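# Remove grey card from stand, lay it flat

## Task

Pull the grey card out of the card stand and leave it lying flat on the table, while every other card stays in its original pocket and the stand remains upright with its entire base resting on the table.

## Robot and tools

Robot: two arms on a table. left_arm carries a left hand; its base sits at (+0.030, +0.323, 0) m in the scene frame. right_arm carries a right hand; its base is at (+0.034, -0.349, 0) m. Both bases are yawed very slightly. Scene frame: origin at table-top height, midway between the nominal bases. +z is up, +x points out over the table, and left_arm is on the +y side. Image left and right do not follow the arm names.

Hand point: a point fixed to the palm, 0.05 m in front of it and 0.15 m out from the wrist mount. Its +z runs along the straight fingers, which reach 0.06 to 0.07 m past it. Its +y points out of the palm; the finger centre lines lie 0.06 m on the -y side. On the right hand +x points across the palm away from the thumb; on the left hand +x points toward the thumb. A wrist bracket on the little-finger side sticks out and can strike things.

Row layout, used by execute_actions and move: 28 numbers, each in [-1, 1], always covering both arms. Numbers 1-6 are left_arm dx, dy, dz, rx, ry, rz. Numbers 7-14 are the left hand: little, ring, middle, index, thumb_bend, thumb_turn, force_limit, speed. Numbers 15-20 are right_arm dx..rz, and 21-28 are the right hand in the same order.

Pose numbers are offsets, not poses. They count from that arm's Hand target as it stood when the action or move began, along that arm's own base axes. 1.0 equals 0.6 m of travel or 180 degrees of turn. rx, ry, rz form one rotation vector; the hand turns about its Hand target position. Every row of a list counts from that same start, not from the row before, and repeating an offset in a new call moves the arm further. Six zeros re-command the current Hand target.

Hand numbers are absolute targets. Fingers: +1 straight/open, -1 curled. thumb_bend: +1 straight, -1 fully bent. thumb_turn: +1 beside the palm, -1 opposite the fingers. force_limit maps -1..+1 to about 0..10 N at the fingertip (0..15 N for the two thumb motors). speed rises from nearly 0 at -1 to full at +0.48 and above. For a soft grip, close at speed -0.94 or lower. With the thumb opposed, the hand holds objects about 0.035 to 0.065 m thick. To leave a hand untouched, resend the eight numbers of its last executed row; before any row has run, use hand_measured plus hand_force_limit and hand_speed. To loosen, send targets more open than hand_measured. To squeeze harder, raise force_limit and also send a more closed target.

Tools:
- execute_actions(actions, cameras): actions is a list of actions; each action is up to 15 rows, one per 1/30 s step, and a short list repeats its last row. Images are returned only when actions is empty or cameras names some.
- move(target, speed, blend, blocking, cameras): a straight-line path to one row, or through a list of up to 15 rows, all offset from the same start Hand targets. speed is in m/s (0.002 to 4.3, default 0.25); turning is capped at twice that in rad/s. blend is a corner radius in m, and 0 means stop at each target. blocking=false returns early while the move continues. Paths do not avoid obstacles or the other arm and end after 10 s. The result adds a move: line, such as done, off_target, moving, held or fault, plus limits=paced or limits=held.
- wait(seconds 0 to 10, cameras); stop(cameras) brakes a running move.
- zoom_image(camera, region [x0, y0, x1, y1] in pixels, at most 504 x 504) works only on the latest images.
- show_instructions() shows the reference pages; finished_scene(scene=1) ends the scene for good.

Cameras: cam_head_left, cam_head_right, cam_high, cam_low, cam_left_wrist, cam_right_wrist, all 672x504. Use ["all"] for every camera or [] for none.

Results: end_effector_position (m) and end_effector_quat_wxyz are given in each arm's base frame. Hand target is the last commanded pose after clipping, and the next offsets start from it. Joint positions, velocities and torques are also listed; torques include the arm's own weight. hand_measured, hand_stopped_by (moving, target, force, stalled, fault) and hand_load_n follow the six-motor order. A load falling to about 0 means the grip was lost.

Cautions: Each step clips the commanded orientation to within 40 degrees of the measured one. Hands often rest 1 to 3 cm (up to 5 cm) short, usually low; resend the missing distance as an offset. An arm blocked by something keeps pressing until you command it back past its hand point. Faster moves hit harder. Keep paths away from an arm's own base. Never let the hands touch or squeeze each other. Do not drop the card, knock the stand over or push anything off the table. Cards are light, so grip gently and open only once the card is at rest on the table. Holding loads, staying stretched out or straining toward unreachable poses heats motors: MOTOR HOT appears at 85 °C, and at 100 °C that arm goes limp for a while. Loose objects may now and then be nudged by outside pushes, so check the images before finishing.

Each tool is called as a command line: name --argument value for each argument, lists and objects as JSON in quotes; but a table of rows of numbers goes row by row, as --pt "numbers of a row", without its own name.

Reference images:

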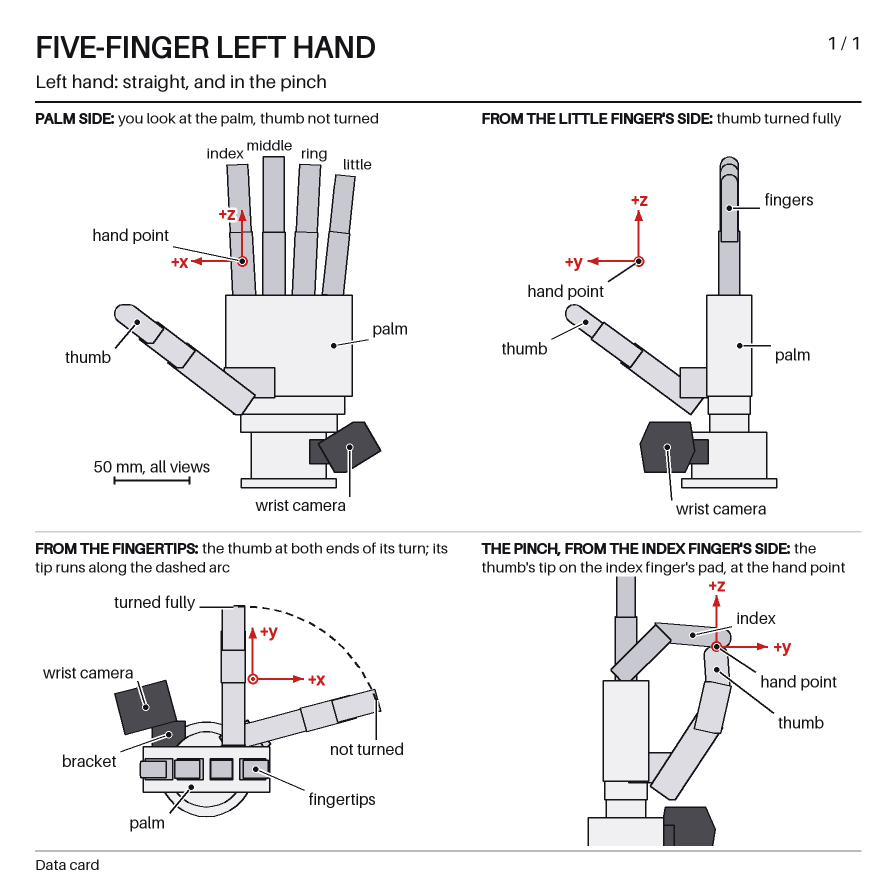

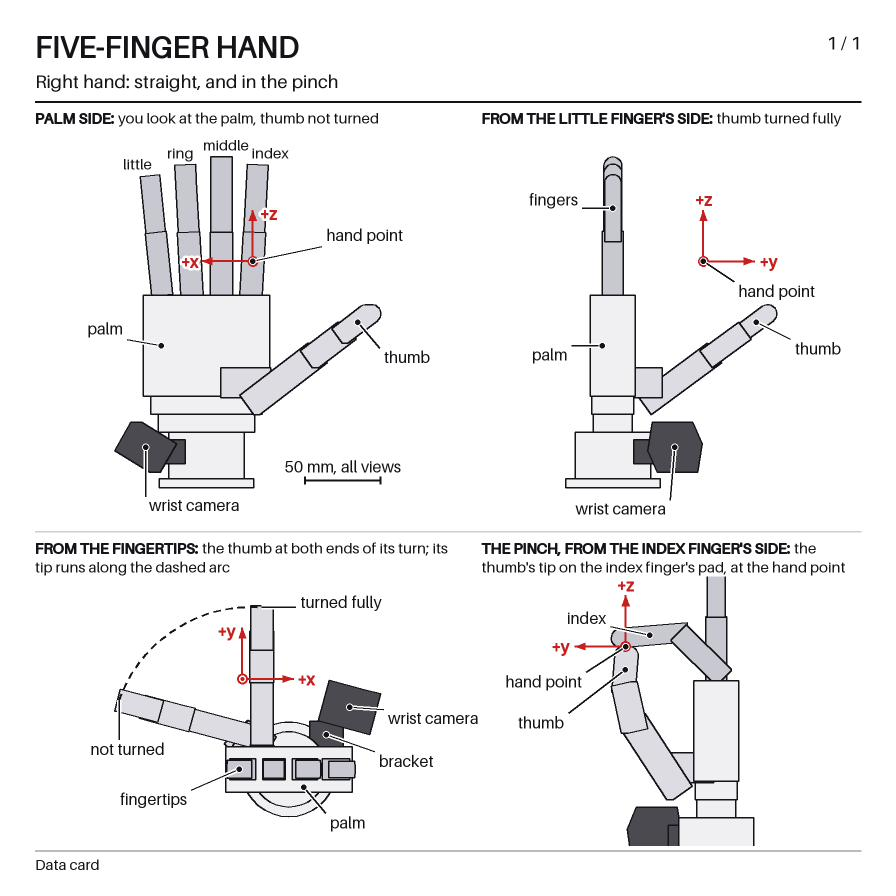

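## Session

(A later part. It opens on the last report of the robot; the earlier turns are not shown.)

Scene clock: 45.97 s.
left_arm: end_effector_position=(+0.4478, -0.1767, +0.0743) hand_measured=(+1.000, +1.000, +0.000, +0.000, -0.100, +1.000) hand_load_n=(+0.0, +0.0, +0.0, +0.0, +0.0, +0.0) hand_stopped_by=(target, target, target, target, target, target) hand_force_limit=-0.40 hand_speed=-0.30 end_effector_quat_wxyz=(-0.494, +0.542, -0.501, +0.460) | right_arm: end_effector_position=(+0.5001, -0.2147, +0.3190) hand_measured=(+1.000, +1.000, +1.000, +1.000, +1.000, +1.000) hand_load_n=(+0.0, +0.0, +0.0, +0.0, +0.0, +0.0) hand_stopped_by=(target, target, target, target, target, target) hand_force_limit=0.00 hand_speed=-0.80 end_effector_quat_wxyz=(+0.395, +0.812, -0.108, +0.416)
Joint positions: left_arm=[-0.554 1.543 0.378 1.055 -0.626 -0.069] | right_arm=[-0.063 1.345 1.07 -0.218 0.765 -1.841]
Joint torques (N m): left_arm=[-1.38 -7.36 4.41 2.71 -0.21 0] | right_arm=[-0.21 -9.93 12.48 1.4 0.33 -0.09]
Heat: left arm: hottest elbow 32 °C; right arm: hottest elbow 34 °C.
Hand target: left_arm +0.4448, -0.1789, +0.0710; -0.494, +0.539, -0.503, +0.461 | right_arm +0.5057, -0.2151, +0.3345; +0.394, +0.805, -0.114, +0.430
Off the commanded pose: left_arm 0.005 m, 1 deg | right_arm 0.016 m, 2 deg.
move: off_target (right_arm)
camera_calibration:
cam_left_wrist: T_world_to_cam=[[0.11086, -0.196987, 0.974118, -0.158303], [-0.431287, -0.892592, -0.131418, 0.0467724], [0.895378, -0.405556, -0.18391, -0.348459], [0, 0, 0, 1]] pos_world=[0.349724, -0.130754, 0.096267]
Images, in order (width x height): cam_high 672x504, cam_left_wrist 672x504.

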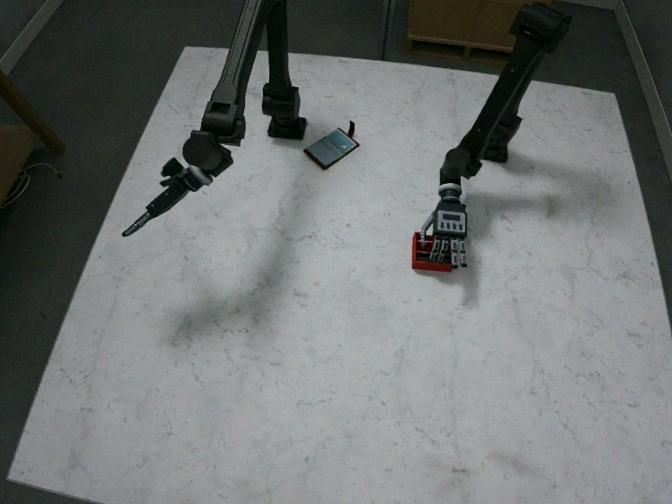

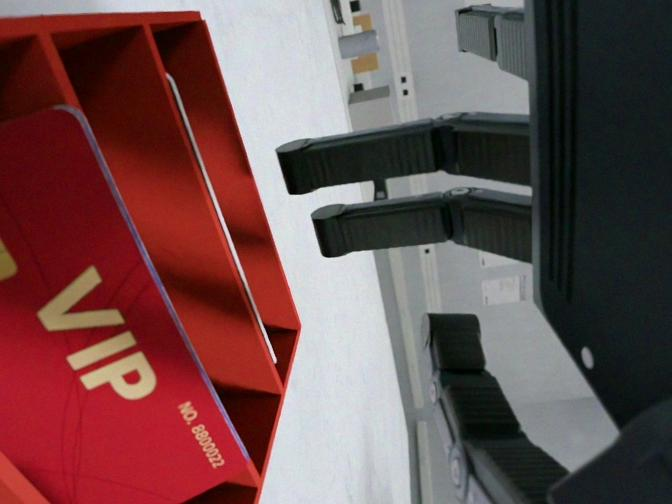

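move --pt "0 0 -0.0488 0 0 0 1 1 0 0 -0.1 1 -0.4 -0.3 0 0 0 0 0 0 1 1 1 1 1 1 0 -0.8" --speed 0.04 --cameras '["cam_left_wrist","cam_high"]'

zoom_image --camera "cam_high" --region '[390, 190, 490, 290]'

zoom_image --camera "cam_left_wrist" --region '[180, 50, 430, 300]'

Scene clock: 48.10 s.
left_arm: end_effector_position=(+0.4528, -0.1794, +0.0617) hand_measured=(+1.000, +1.000, +0.000, +0.000, -0.100, +1.000) hand_load_n=(+0.0, +0.0, +0.5, +0.0, +0.0, +0.0) hand_stopped_by=(target, target, target, target, target, target) hand_force_limit=-0.40 hand_speed=-0.30 end_effector_quat_wxyz=(-0.497, +0.540, -0.484, +0.476) | right_arm: end_effector_position=(+0.5001, -0.2147, +0.3190) hand_measured=(+1.000, +1.000, +1.000, +1.000, +1.000, +1.000) hand_load_n=(+0.0, +0.0, +0.0, +0.0, +0.0, +0.0) hand_stopped_by=(target, target, target, target, target, target) hand_force_limit=0.00 hand_speed=-0.80 end_effector_quat_wxyz=(+0.395, +0.812, -0.108, +0.416)
Joint positions: left_arm=[-0.554 1.659 0.378 1.219 -0.628 -0.069] | right_arm=[-0.063 1.345 1.07 -0.218 0.765 -1.841]
Joint torques (N m): left_arm=[-1.38 -6.59 2.95 1.62 -0.07 0.01] | right_arm=[-0.09 -9.99 12.48 1.4 0.35 -0.1]
Heat: left arm: hottest elbow 32 °C; right arm: hottest elbow 34 °C.
Hand target: left_arm +0.4448, -0.1790, +0.0417; -0.494, +0.539, -0.503, +0.461 | right_arm +0.5057, -0.2151, +0.3345; +0.394, +0.805, -0.114, +0.430
Off the commanded pose: left_arm 0.022 m, 3 deg | right_arm 0.016 m, 2 deg.
move: off_target (left_arm, right_arm)
camera_calibration:
cam_left_wrist: T_world_to_cam=[[0.0715017, -0.172397, 0.982429, -0.12549], [-0.42435, -0.896625, -0.126456, 0.0406997], [0.902671, -0.407852, -0.137267, -0.36296], [0, 0, 0, 1]] pos_world=[0.353877, -0.133176, 0.0786089]
Images, in order (width x height): cam_high 672x504, cam_left_wrist 672x504.

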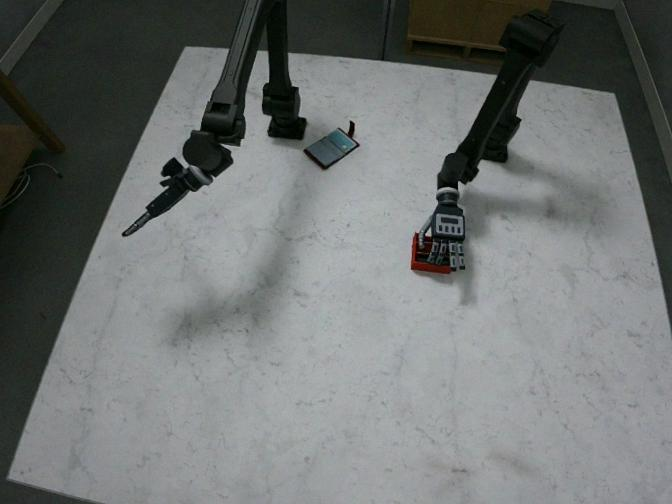

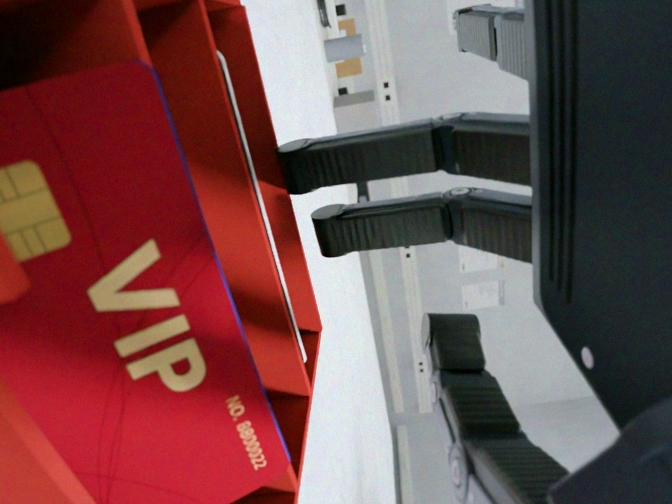

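Scaled by 5.040 from the camera's 672x504 image, which has a finer 960x720 frame.

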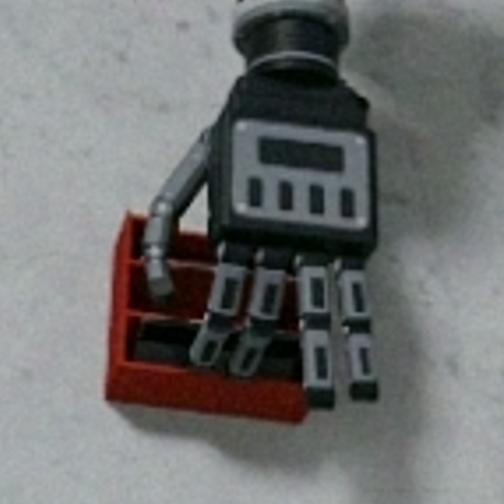

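Scaled by 2.016 from the camera's 672x504 image, which has a finer 960x720 frame.

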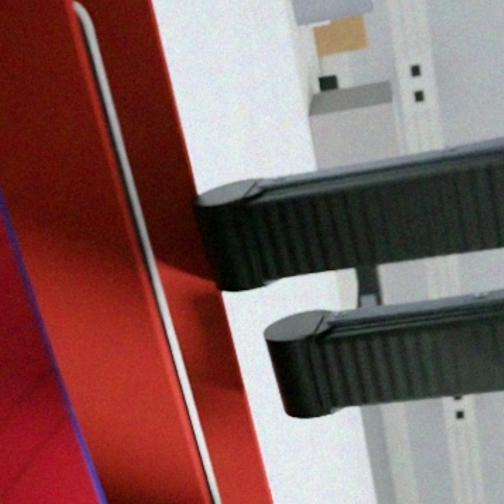

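move --pt "-0.003 0 0.0488 0 0 0 1 1 0 0 -0.1 1 -0.4 -0.3 0 0 0 0 0 0 1 1 1 1 1 1 0 -0.8" --speed 0.06 --cameras '["cam_left_wrist"]'

Scene clock: 50.97 s.
left_arm: end_effector_position=(+0.4461, -0.1765, +0.0699) hand_measured=(+1.000, +1.000, +0.000, +0.000, -0.100, +1.000) hand_load_n=(+0.0, +0.0, +0.0, +0.0, +0.0, +0.0) hand_stopped_by=(target, target, target, target, target, target) hand_force_limit=-0.40 hand_speed=-0.30 end_effector_quat_wxyz=(-0.494, +0.542, -0.499, +0.461) | right_arm: end_effector_position=(+0.5001, -0.2147, +0.3190) hand_measured=(+1.000, +1.000, +1.000, +1.000, +1.000, +1.000) hand_load_n=(+0.0, +0.0, +0.0, +0.0, +0.0, +0.0) hand_stopped_by=(target, target, target, target, target, target) hand_force_limit=0.00 hand_speed=-0.80 end_effector_quat_wxyz=(+0.395, +0.812, -0.108, +0.416)
Joint positions: left_arm=[-0.556 1.565 0.37 1.089 -0.629 -0.069] | right_arm=[-0.063 1.345 1.07 -0.218 0.765 -1.841]
Joint torques (N m): left_arm=[-1.32 -9.11 4.44 1.24 -0.21 0] | right_arm=[0.09 -10.05 12.46 1.37 0.34 -0.09]
Heat: left arm: hottest elbow 32 °C; right arm: hottest elbow 35 °C.
Hand target: left_arm +0.4431, -0.1788, +0.0711; -0.494, +0.539, -0.503, +0.461 | right_arm +0.5057, -0.2151, +0.3345; +0.394, +0.805, -0.114, +0.430
Off the commanded pose: left_arm 0.004 m, 1 deg | right_arm 0.016 m, 2 deg.
move: off_target (right_arm)
camera_calibration:
cam_left_wrist: T_world_to_cam=[[0.106662, -0.195033, 0.97498, -0.151581], [-0.430423, -0.892991, -0.131544, 0.0451812], [0.896303, -0.405622, -0.179195, -0.348449], [0, 0, 0, 1]] pos_world=[0.347931, -0.130556, 0.0912915]
Images, in order (width x height): cam_left_wrist 672x504.

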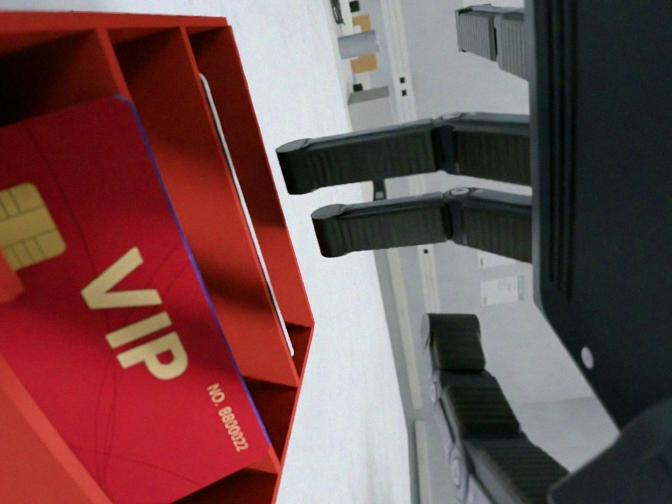

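execute_actions --actions '[]'

zoom_image --camera "cam_high" --region '[400, 210, 480, 290]'

zoom_image --camera "cam_low" --region '[370, 230, 470, 320]'

Scene clock: 53.33 s.
left_arm: end_effector_position=(+0.4460, -0.1765, +0.0698) hand_measured=(+1.000, +1.000, +0.000, +0.000, -0.100, +1.000) hand_load_n=(+0.0, -0.5, +0.0, +0.0, +0.0, +0.0) hand_stopped_by=(target, target, target, target, target, target) hand_force_limit=-0.40 hand_speed=-0.30 end_effector_quat_wxyz=(-0.494, +0.542, -0.499, +0.461) | right_arm: end_effector_position=(+0.5001, -0.2147, +0.3190) hand_measured=(+1.000, +1.000, +1.000, +1.000, +1.000, +1.000) hand_load_n=(+0.0, +0.0, +0.0, +0.0, +0.0, +0.0) hand_stopped_by=(target, target, target, target, target, target) hand_force_limit=0.00 hand_speed=-0.80 end_effector_quat_wxyz=(+0.395, +0.812, -0.108, +0.416)
Joint positions: left_arm=[-0.556 1.565 0.37 1.089 -0.629 -0.069] | right_arm=[-0.063 1.345 1.07 -0.218 0.765 -1.841]
Joint velocities: within noise
Joint torques (N m): left_arm=[-1.38 -9.11 4.44 1.28 -0.21 0] | right_arm=[-0.21 -9.99 12.44 1.42 0.35 -0.1]
Heat: left arm: hottest elbow 32 °C; right arm: hottest elbow 35 °C.
Hand target: left_arm +0.4430, -0.1788, +0.0710; -0.494, +0.539, -0.503, +0.460 | right_arm +0.5057, -0.2151, +0.3345; +0.394, +0.805, -0.114, +0.430
Off the commanded pose: left_arm 0.004 m, 1 deg | right_arm 0.016 m, 2 deg.
camera_calibration:
cam_left_wrist: T_world_to_cam=[[0.10704, -0.195201, 0.974905, -0.151725], [-0.430428, -0.892989, -0.13154, 0.0451829], [0.896256, -0.405546, -0.179605, -0.348385], [0, 0, 0, 1]] pos_world=[0.34793, -0.130555, 0.0912894]

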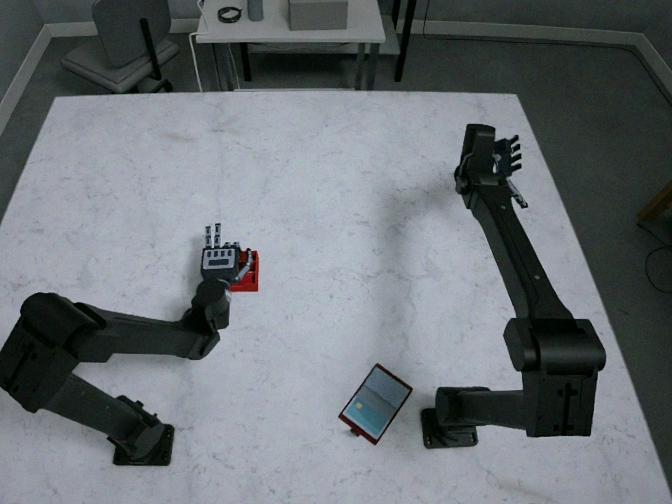

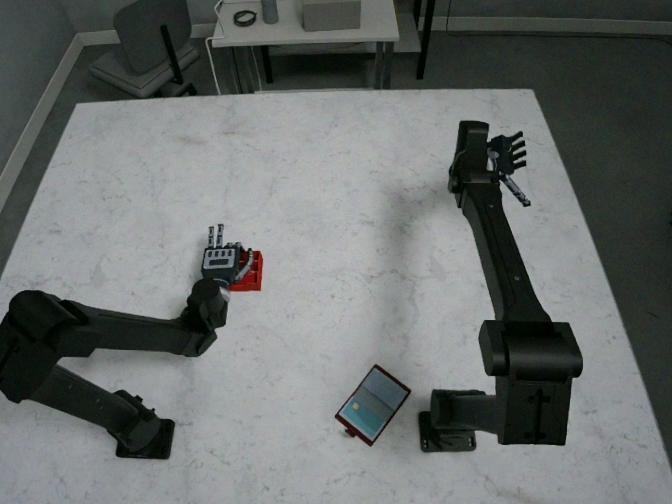

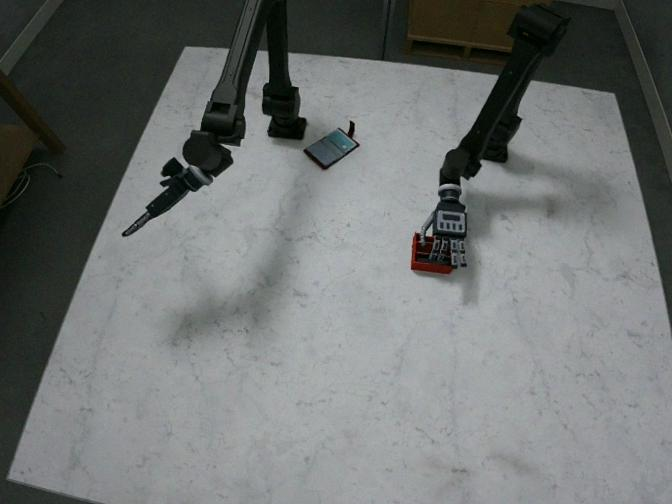

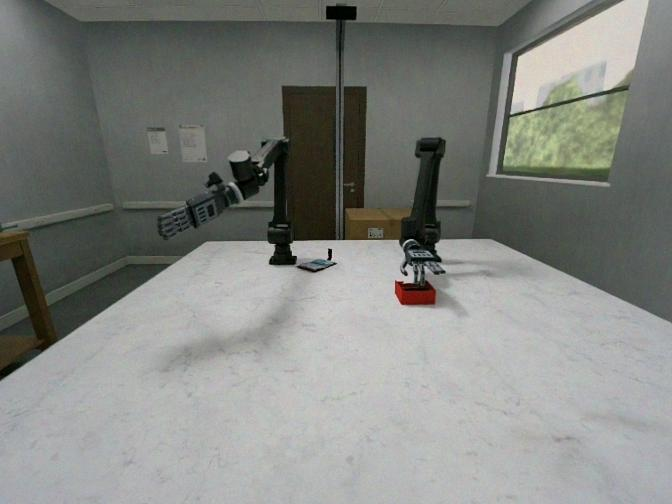

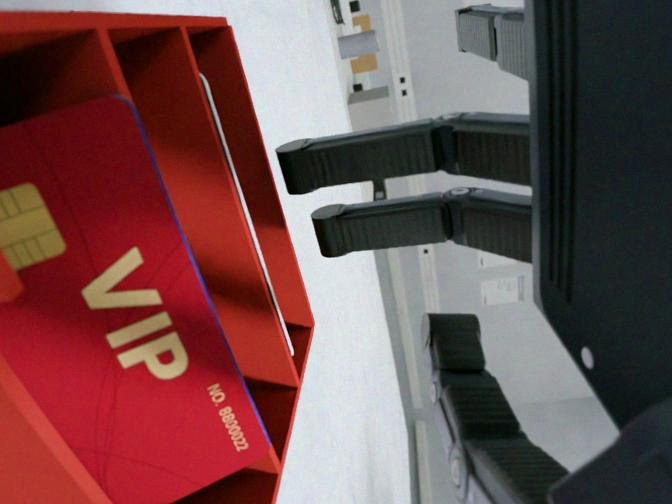

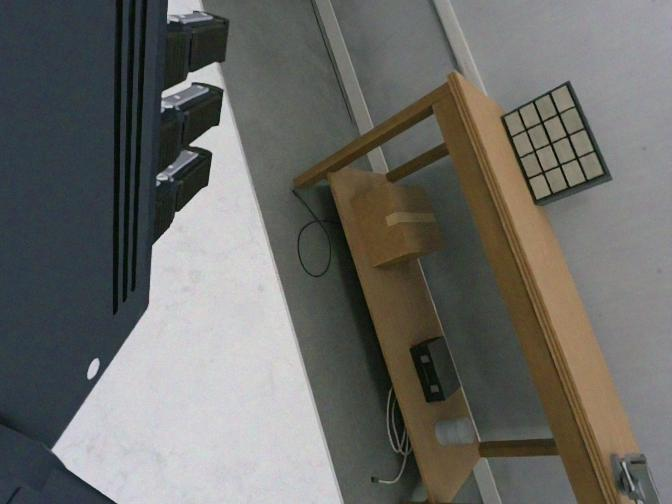

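Scaled by 6.300 from the camera's 672x504 image, which has a finer 960x720 frame.

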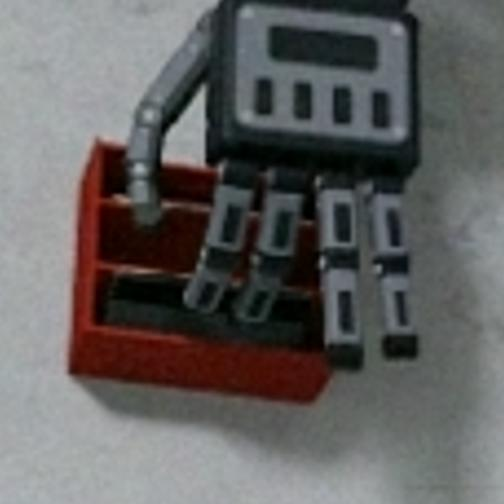

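Scaled by 5.040 from the camera's 672x504 image, which has a finer 960x720 frame.

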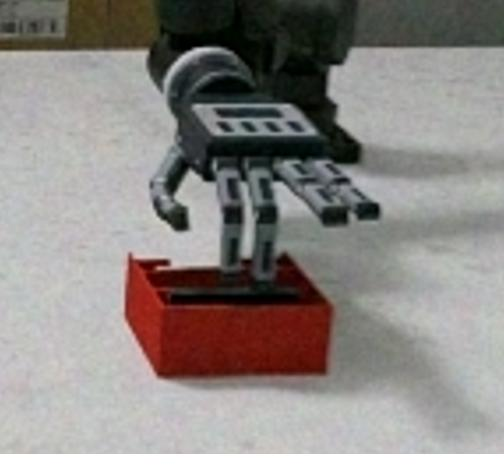

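move --pt "0.0035 -0.0042 -0.0165 0 0 0 1 1 0 0 -0.1 1 -0.4 -0.3 0 0 0 0 0 0 1 1 1 1 1 1 0 -0.8" --speed 0.03 --cameras '["cam_left_wrist","cam_high","cam_low"]'

zoom_image --camera "cam_high" --region '[400, 210, 480, 290]'

zoom_image --camera "cam_low" --region '[370, 230, 470, 320]'

Scene clock: 56.33 s.
left_arm: end_effector_position=(+0.4449, -0.1770, +0.0606) hand_measured=(+1.000, +1.000, +0.000, +0.000, -0.100, +1.000) hand_load_n=(+0.0, +0.0, +0.0, +0.0, +0.0, +0.0) hand_stopped_by=(target, target, target, target, target, target) hand_force_limit=-0.40 hand_speed=-0.30 end_effector_quat_wxyz=(-0.494, +0.543, -0.504, +0.456) | right_arm: end_effector_position=(+0.5001, -0.2147, +0.3190) hand_measured=(+1.000, +1.000, +1.000, +1.000, +1.000, +1.000) hand_load_n=(+0.0, +0.0, +0.0, +0.0, +0.0, +0.0) hand_stopped_by=(target, target, target, target, target, target) hand_force_limit=0.00 hand_speed=-0.80 end_effector_quat_wxyz=(+0.395, +0.812, -0.108, +0.416)
Joint positions: left_arm=[-0.56 1.593 0.37 1.102 -0.633 -0.069] | right_arm=[-0.063 1.345 1.07 -0.218 0.765 -1.841]
Joint torques (N m): left_arm=[-1.38 -7.71 4.72 2.62 -0.21 -0.01] | right_arm=[-0.09 -10.05 12.46 1.39 0.33 -0.08]
Heat: left arm: hottest elbow 32 °C; right arm: hottest elbow 35 °C.
Hand target: left_arm +0.4452, -0.1814, +0.0612; -0.494, +0.539, -0.503, +0.461 | right_arm +0.5057, -0.2151, +0.3345; +0.394, +0.805, -0.114, +0.430
Off the commanded pose: left_arm 0.004 m, 1 deg | right_arm 0.016 m, 2 deg.
move: off_target (right_arm)
camera_calibration:
cam_left_wrist: T_world_to_cam=[[0.118756, -0.203014, 0.971948, -0.149202], [-0.432041, -0.891917, -0.133509, 0.0441314], [0.894001, -0.404066, -0.19363, -0.347012], [0, 0, 0, 1]] pos_world=[0.347014, -0.131144, 0.0837169]
Images, in order (width x height): cam_high 672x504, cam_low 672x504, cam_left_wrist 672x504.

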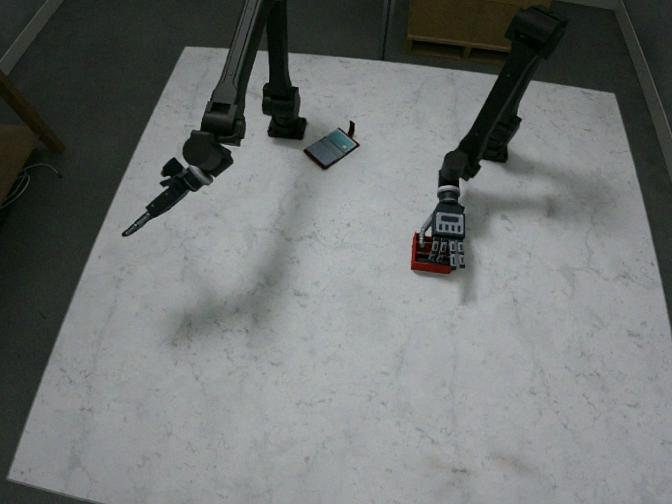

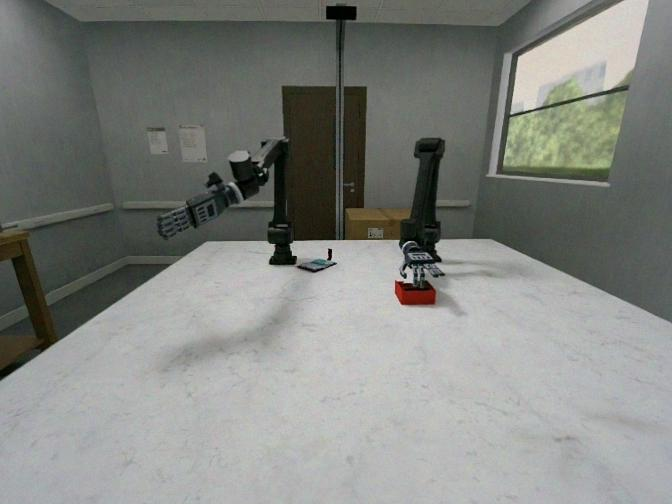

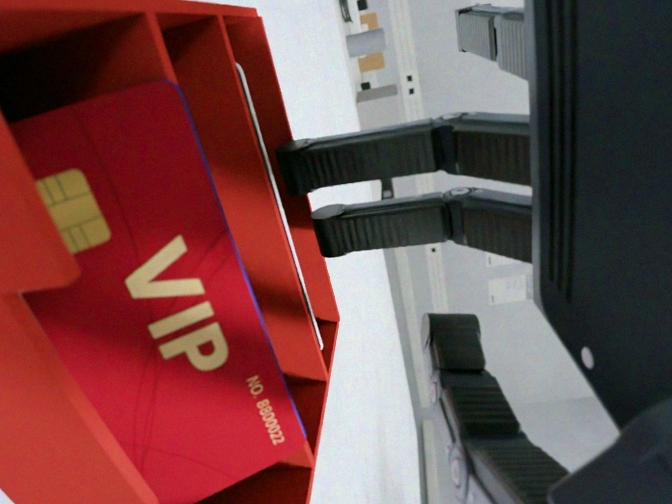

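Scaled by 6.300 from the camera's 672x504 image, which has a finer 960x720 frame.

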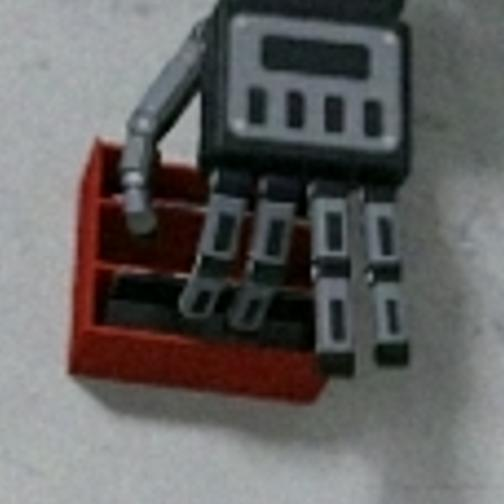

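Scaled by 5.040 from the camera's 672x504 image, which has a finer 960x720 frame.

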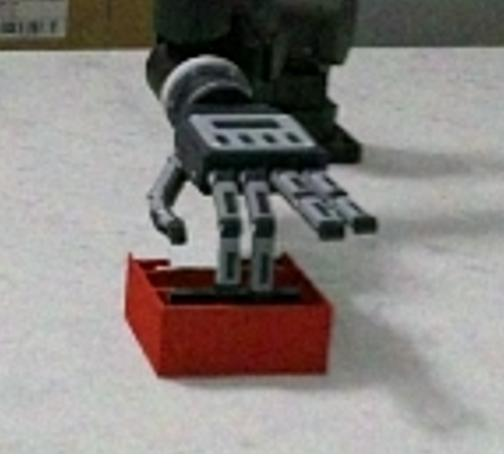

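move --pt "0.005 -0.0033 0 0 0 0 1 1 0 0 -0.1 1 -0.4 -0.3 0 0 0 0 0 0 1 1 1 1 1 1 0 -0.8" --pt "0.005 -0.0033 -0.0175 0 0 0 1 1 0 0 -0.1 1 -0.4 -0.3 0 0 0 0 0 0 1 1 1 1 1 1 0 -0.8" --speed 0.03 --cameras '["cam_left_wrist","cam_high","cam_low"]'

zoom_image --camera "cam_high" --region '[400, 210, 480, 290]'

zoom_image --camera "cam_low" --region '[370, 230, 470, 320]'

Scene clock: 58.50 s.
left_arm: end_effector_position=(+0.4449, -0.1771, +0.0476) hand_measured=(+1.000, +1.000, +0.000, +0.000, -0.100, +1.000) hand_load_n=(+0.0, +0.0, +0.0, +0.0, +0.0, +0.0) hand_stopped_by=(target, target, target, target, target, target) hand_force_limit=-0.40 hand_speed=-0.30 end_effector_quat_wxyz=(-0.493, +0.543, -0.507, +0.453) | right_arm: end_effector_position=(+0.5001, -0.2147, +0.3190) hand_measured=(+1.000, +1.000, +1.000, +1.000, +1.000, +1.000) hand_load_n=(+0.0, +0.0, +0.0, +0.0, +0.0, +0.0) hand_stopped_by=(target, target, target, target, target, target) hand_force_limit=0.00 hand_speed=-0.80 end_effector_quat_wxyz=(+0.395, +0.812, -0.108, +0.416)
Joint positions: left_arm=[-0.56 1.647 0.37 1.148 -0.633 -0.069] | right_arm=[-0.063 1.345 1.07 -0.218 0.765 -1.841]
Joint torques (N m): left_arm=[-1.38 -7.94 4.98 2.67 -0.22 -0.01] | right_arm=[-0.15 -9.99 12.48 1.42 0.35 -0.1]
Heat: left arm: hottest elbow 32 °C; right arm: hottest elbow 35 °C.
Hand target: left_arm +0.4481, -0.1834, +0.0507; -0.494, +0.539, -0.503, +0.461 | right_arm +0.5057, -0.2151, +0.3345; +0.394, +0.805, -0.114, +0.430
Off the commanded pose: left_arm 0.008 m, 1 deg | right_arm 0.016 m, 2 deg.
move: off_target (right_arm)
camera_calibration:
cam_left_wrist: T_world_to_cam=[[0.124996, -0.206999, 0.970323, -0.139931], [-0.432885, -0.891375, -0.134393, 0.0427909], [0.892741, -0.40324, -0.201025, -0.348467], [0, 0, 0, 1]] pos_world=[0.347105, -0.131338, 0.0714786]
Images, in order (width x height): cam_high 672x504, cam_low 672x504, cam_left_wrist 672x504.

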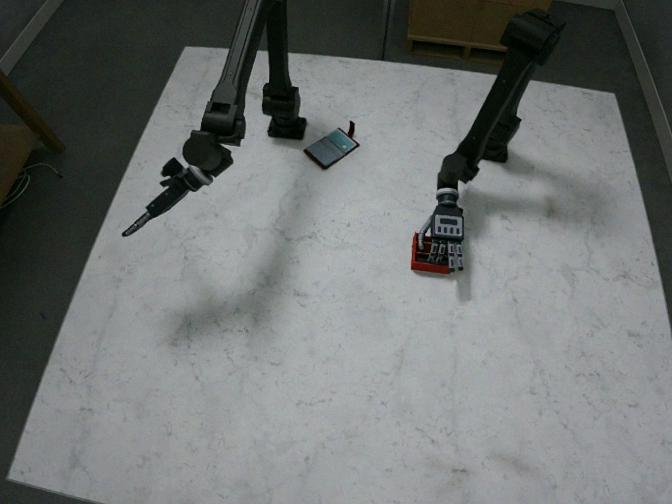

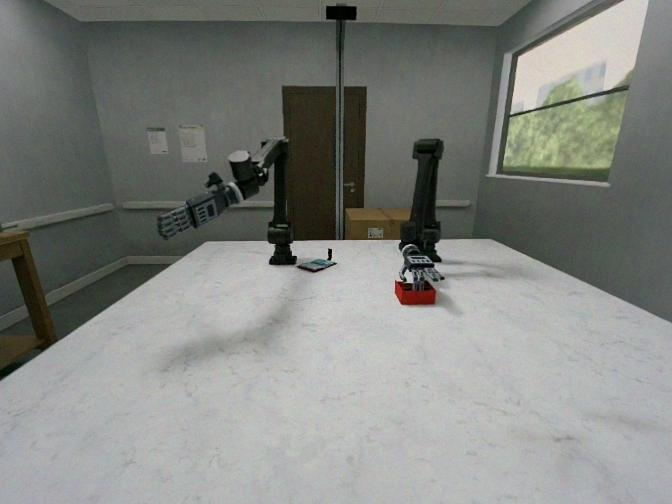

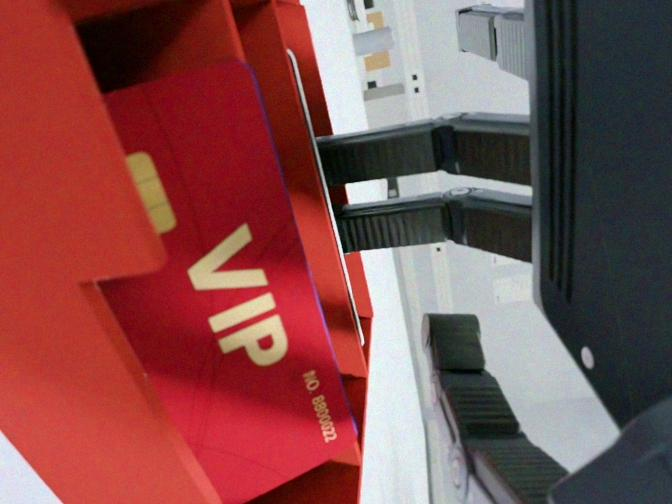

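Scaled by 6.300 from the camera's 672x504 image, which has a finer 960x720 frame.

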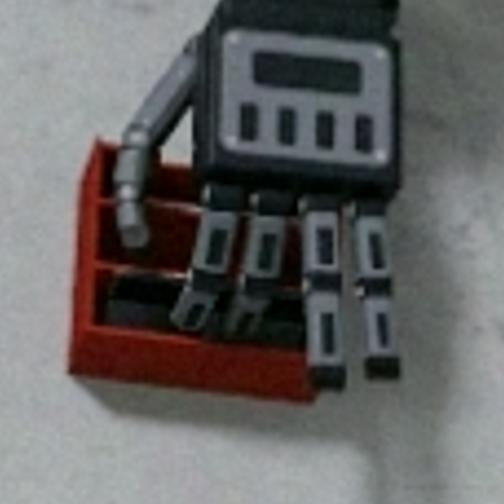

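Scaled by 5.040 from the camera's 672x504 image, which has a finer 960x720 frame.

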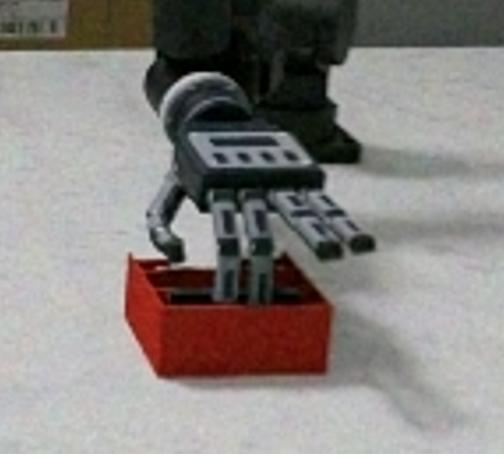

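move --pt "0.006 0 -0.008 0 0 0 1 1 -0.04 -0.04 -0.1 1 -0.85 -0.92 0 0 0 0 0 0 1 1 1 1 1 1 0 -0.8" --speed 0.03 --cameras '["cam_left_wrist"]'

Scene clock: 60.30 s.
left_arm: end_effector_position=(+0.4450, -0.1771, +0.0429) hand_measured=(+1.000, +1.000, -0.040, -0.040, -0.100, +1.000) hand_load_n=(+0.0, +0.0, +0.5, +0.0, +0.0, +0.0) hand_stopped_by=(target, target, target, target, target, target) hand_force_limit=-0.85 hand_speed=-0.92 end_effector_quat_wxyz=(-0.493, +0.543, -0.507, +0.453) | right_arm: end_effector_position=(+0.5001, -0.2147, +0.3190) hand_measured=(+1.000, +1.000, +1.000, +1.000, +1.000, +1.000) hand_load_n=(+0.0, +0.0, +0.0, +0.0, +0.0, +0.0) hand_stopped_by=(target, target, target, target, target, target) hand_force_limit=0.00 hand_speed=-0.80 end_effector_quat_wxyz=(+0.395, +0.812, -0.108, +0.416)
Joint positions: left_arm=[-0.56 1.67 0.37 1.171 -0.633 -0.069] | right_arm=[-0.063 1.345 1.07 -0.218 0.765 -1.841]
Joint torques (N m): left_arm=[-0.85 -7.65 5.48 2.52 0.05 0] | right_arm=[-0.09 -9.93 12.44 1.39 0.34 -0.09]
Heat: left arm: hottest elbow 32 °C; right arm: hottest elbow 35 °C.
Hand target: left_arm +0.4517, -0.1834, +0.0458; -0.494, +0.539, -0.503, +0.460 | right_arm +0.5057, -0.2151, +0.3345; +0.394, +0.805, -0.114, +0.430
Off the commanded pose: left_arm 0.010 m, 1 deg | right_arm 0.016 m, 2 deg.
move: off_target (right_arm)
camera_calibration:
cam_left_wrist: T_world_to_cam=[[0.124996, -0.206999, 0.970323, -0.135404], [-0.432885, -0.891375, -0.134393, 0.0421134], [0.892741, -0.40324, -0.201025, -0.349541], [0, 0, 0, 1]] pos_world=[0.347205, -0.131438, 0.0667786]
Images, in order (width x height): cam_left_wrist 672x504.

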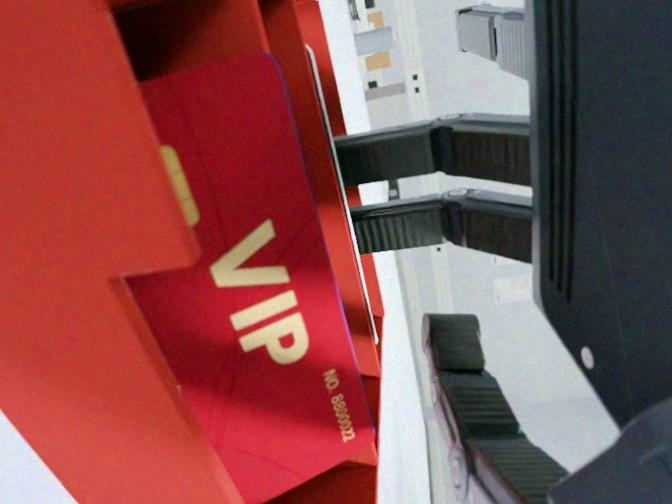

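zoom_image --camera "cam_left_wrist" --region '[280, 30, 440, 190]'

zoom_image --camera "cam_left_wrist" --region '[300, 180, 460, 340]'

Scaled by 3.150 from the camera's 672x504 image, which has a finer 960x720 frame.

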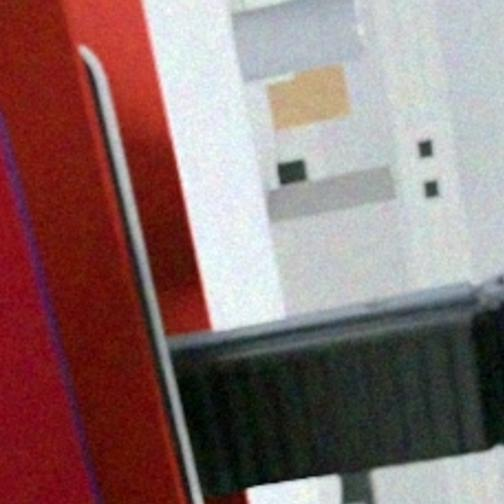

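Scaled by 3.150 from the camera's 672x504 image, which has a finer 960x720 frame.

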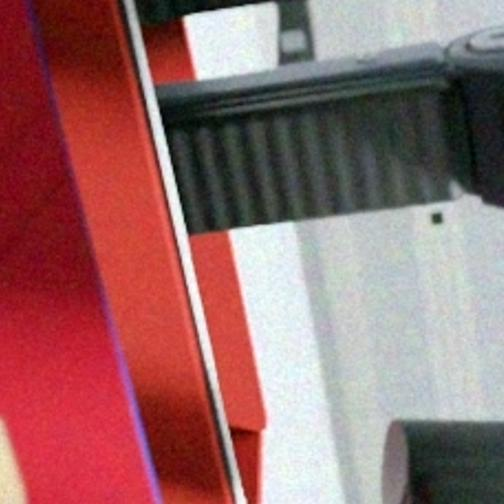

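move --pt "0.008 0 0 0 0 0 1 1 -0.041 -0.041 -0.1 1 -0.85 -0.92 0 0 0 0 0 0 1 1 1 1 1 1 0 -0.8" --speed 0.03 --cameras '["cam_left_wrist"]'

Scene clock: 61.70 s.
left_arm: end_effector_position=(+0.4457, -0.1792, +0.0412) hand_measured=(+1.000, +1.000, -0.040, -0.040, -0.100, +1.000) hand_load_n=(-0.5, +0.0, +0.5, +0.0, +0.0, +0.0) hand_stopped_by=(target, target, target, target, target, target) hand_force_limit=-0.85 hand_speed=-0.92 end_effector_quat_wxyz=(-0.491, +0.542, -0.509, +0.454) | right_arm: end_effector_position=(+0.5001, -0.2147, +0.3190) hand_measured=(+1.000, +1.000, +1.000, +1.000, +1.000, +1.000) hand_load_n=(+0.0, +0.0, +0.0, +0.0, +0.0, +0.0) hand_stopped_by=(target, target, target, target, target, target) hand_force_limit=0.00 hand_speed=-0.80 end_effector_quat_wxyz=(+0.395, +0.812, -0.108, +0.416)
Joint positions: left_arm=[-0.56 1.676 0.374 1.171 -0.625 -0.069] | right_arm=[-0.063 1.345 1.07 -0.218 0.765 -1.841]
Joint torques (N m): left_arm=[-0.26 -7.88 6.09 2.3 0.05 0.01] | right_arm=[0.09 -9.93 12.49 1.43 0.35 -0.1]
Heat: left arm: hottest elbow 32 °C; right arm: hottest elbow 35 °C.
Hand target: left_arm +0.4565, -0.1834, +0.0458; -0.494, +0.539, -0.503, +0.460 | right_arm +0.5057, -0.2151, +0.3345; +0.394, +0.805, -0.114, +0.430
Off the commanded pose: left_arm 0.012 m, 1 deg | right_arm 0.016 m, 2 deg.
move: off_target (left_arm, right_arm)
camera_calibration:
cam_left_wrist: T_world_to_cam=[[0.126155, -0.208513, 0.969849, -0.135029], [-0.440359, -0.887826, -0.133598, 0.0442658], [0.888914, -0.410228, -0.203824, -0.35083], [0, 0, 0, 1]] pos_world=[0.348385, -0.132775, 0.065364]
Images, in order (width x height): cam_left_wrist 672x504.

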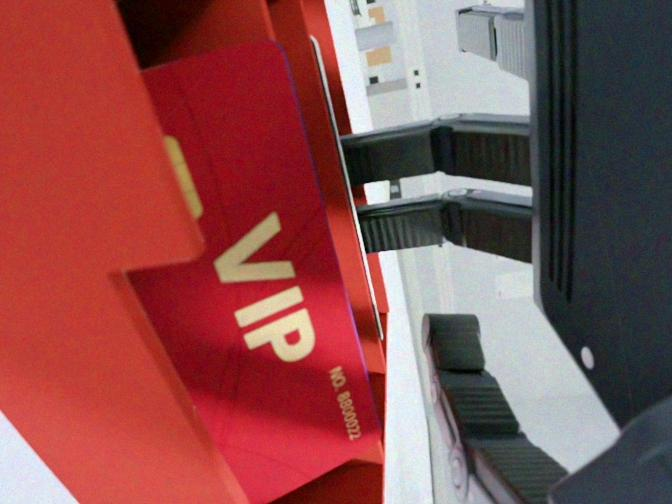

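move --pt "0.01 0.004 0.004 0 0 0 1 1 -0.042 -0.042 -0.1 1 -0.85 -0.92 0 0 0 0 0 0 1 1 1 1 1 1 0 -0.8" --speed 0.03 --cameras '["cam_left_wrist"]'

Scene clock: 63.10 s.
left_arm: end_effector_position=(+0.4506, -0.1788, +0.0437) hand_measured=(+1.000, +1.000, -0.042, -0.042, -0.100, +1.000) hand_load_n=(+0.0, +0.0, +0.0, +0.0, +0.0, +0.0) hand_stopped_by=(target, target, target, target, target, target) hand_force_limit=-0.85 hand_speed=-0.92 end_effector_quat_wxyz=(-0.490, +0.540, -0.508, +0.458) | right_arm: end_effector_position=(+0.5001, -0.2147, +0.3190) hand_measured=(+1.000, +1.000, +1.000, +1.000, +1.000, +1.000) hand_load_n=(+0.5, +0.0, +0.0, +0.0, +0.0, +0.0) hand_stopped_by=(target, target, target, target, target, target) hand_force_limit=0.00 hand_speed=-0.80 end_effector_quat_wxyz=(+0.395, +0.812, -0.108, +0.416)
Joint positions: left_arm=[-0.547 1.676 0.382 1.171 -0.608 -0.068] | right_arm=[-0.063 1.345 1.07 -0.218 0.765 -1.841]
Joint torques (N m): left_arm=[0.03 -8.35 6.38 1.68 0.02 0.02] | right_arm=[-0.15 -9.99 12.49 1.36 0.34 -0.1]
Heat: left arm: hottest elbow 32 °C; right arm: hottest elbow 35 °C.
Hand target: left_arm +0.4625, -0.1811, +0.0482; -0.494, +0.539, -0.503, +0.461 | right_arm +0.5057, -0.2151, +0.3345; +0.394, +0.805, -0.114, +0.430
Off the commanded pose: left_arm 0.013 m, 1 deg | right_arm 0.016 m, 2 deg.
move: off_target (left_arm, right_arm)
camera_calibration:
cam_left_wrist: T_world_to_cam=[[0.119775, -0.204732, 0.971462, -0.134495], [-0.44368, -0.886396, -0.132102, 0.0488239], [0.888145, -0.415196, -0.197004, -0.355362], [0, 0, 0, 1]] pos_world=[0.353384, -0.131803, 0.0670991]
Images, in order (width x height): cam_left_wrist 672x504.

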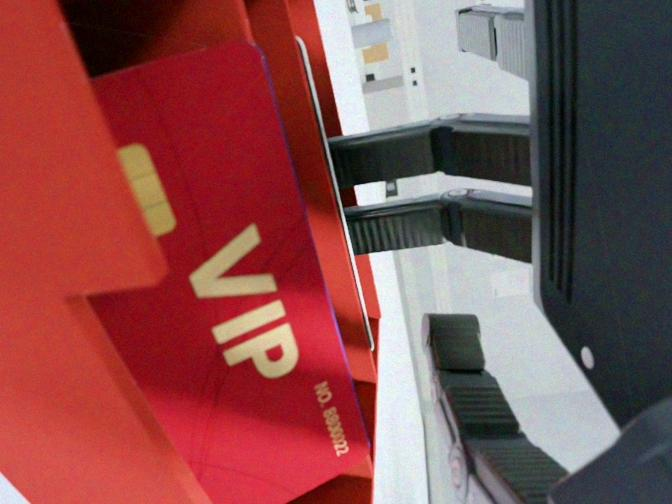

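execute_actions --actions '[[[0,0,0,0,0,0,1,1,-0.2,-0.2,-0.1,1,-0.88,-0.94,0,0,0,0,0,0,1,1,1,1,1,1,0,-0.8]]]' --cameras '["cam_left_wrist"]'

Scene clock: 64.67 s.
left_arm: end_effector_position=(+0.4514, -0.1791, +0.0444) hand_measured=(+1.000, +1.000, -0.200, -0.200, -0.100, +1.000) hand_load_n=(+0.0, +0.0, +0.0, +0.0, +0.0, +0.0) hand_stopped_by=(target, target, target, target, target, target) hand_force_limit=-0.88 hand_speed=-0.94 end_effector_quat_wxyz=(-0.490, +0.540, -0.508, +0.459) | right_arm: end_effector_position=(+0.5001, -0.2147, +0.3190) hand_measured=(+1.000, +1.000, +1.000, +1.000, +1.000, +1.000) hand_load_n=(+0.0, +0.0, +0.0, +0.0, +0.0, +0.0) hand_stopped_by=(target, target, target, target, target, target) hand_force_limit=0.00 hand_speed=-0.80 end_effector_quat_wxyz=(+0.395, +0.812, -0.108, +0.416)
Joint positions: left_arm=[-0.547 1.676 0.384 1.171 -0.608 -0.068] | right_arm=[-0.063 1.345 1.07 -0.218 0.765 -1.841]
Joint torques (N m): left_arm=[0.03 -8.35 6.24 1.68 0.02 0.02] | right_arm=[-0.03 -9.99 12.48 1.36 0.34 -0.11]
Heat: left arm: hottest elbow 32 °C; right arm: hottest elbow 35 °C.
Hand target: left_arm +0.4625, -0.1810, +0.0481; -0.494, +0.539, -0.503, +0.460 | right_arm +0.5057, -0.2151, +0.3345; +0.394, +0.805, -0.114, +0.430
Off the commanded pose: left_arm 0.012 m, 1 deg | right_arm 0.016 m, 2 deg.
camera_calibration:
cam_left_wrist: T_world_to_cam=[[0.118249, -0.203674, 0.971871, -0.134495], [-0.443183, -0.886675, -0.131897, 0.0487547], [0.888598, -0.41512, -0.195113, -0.356377], [0, 0, 0, 1]] pos_world=[0.354187, -0.132103, 0.0676089]
Images, in order (width x height): cam_left_wrist 672x504.

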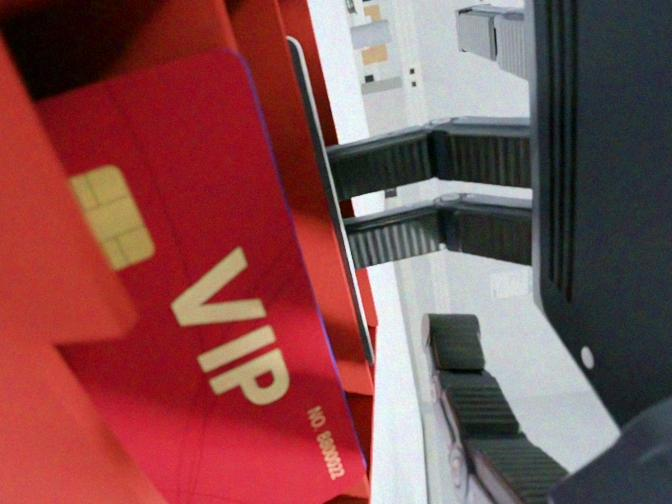

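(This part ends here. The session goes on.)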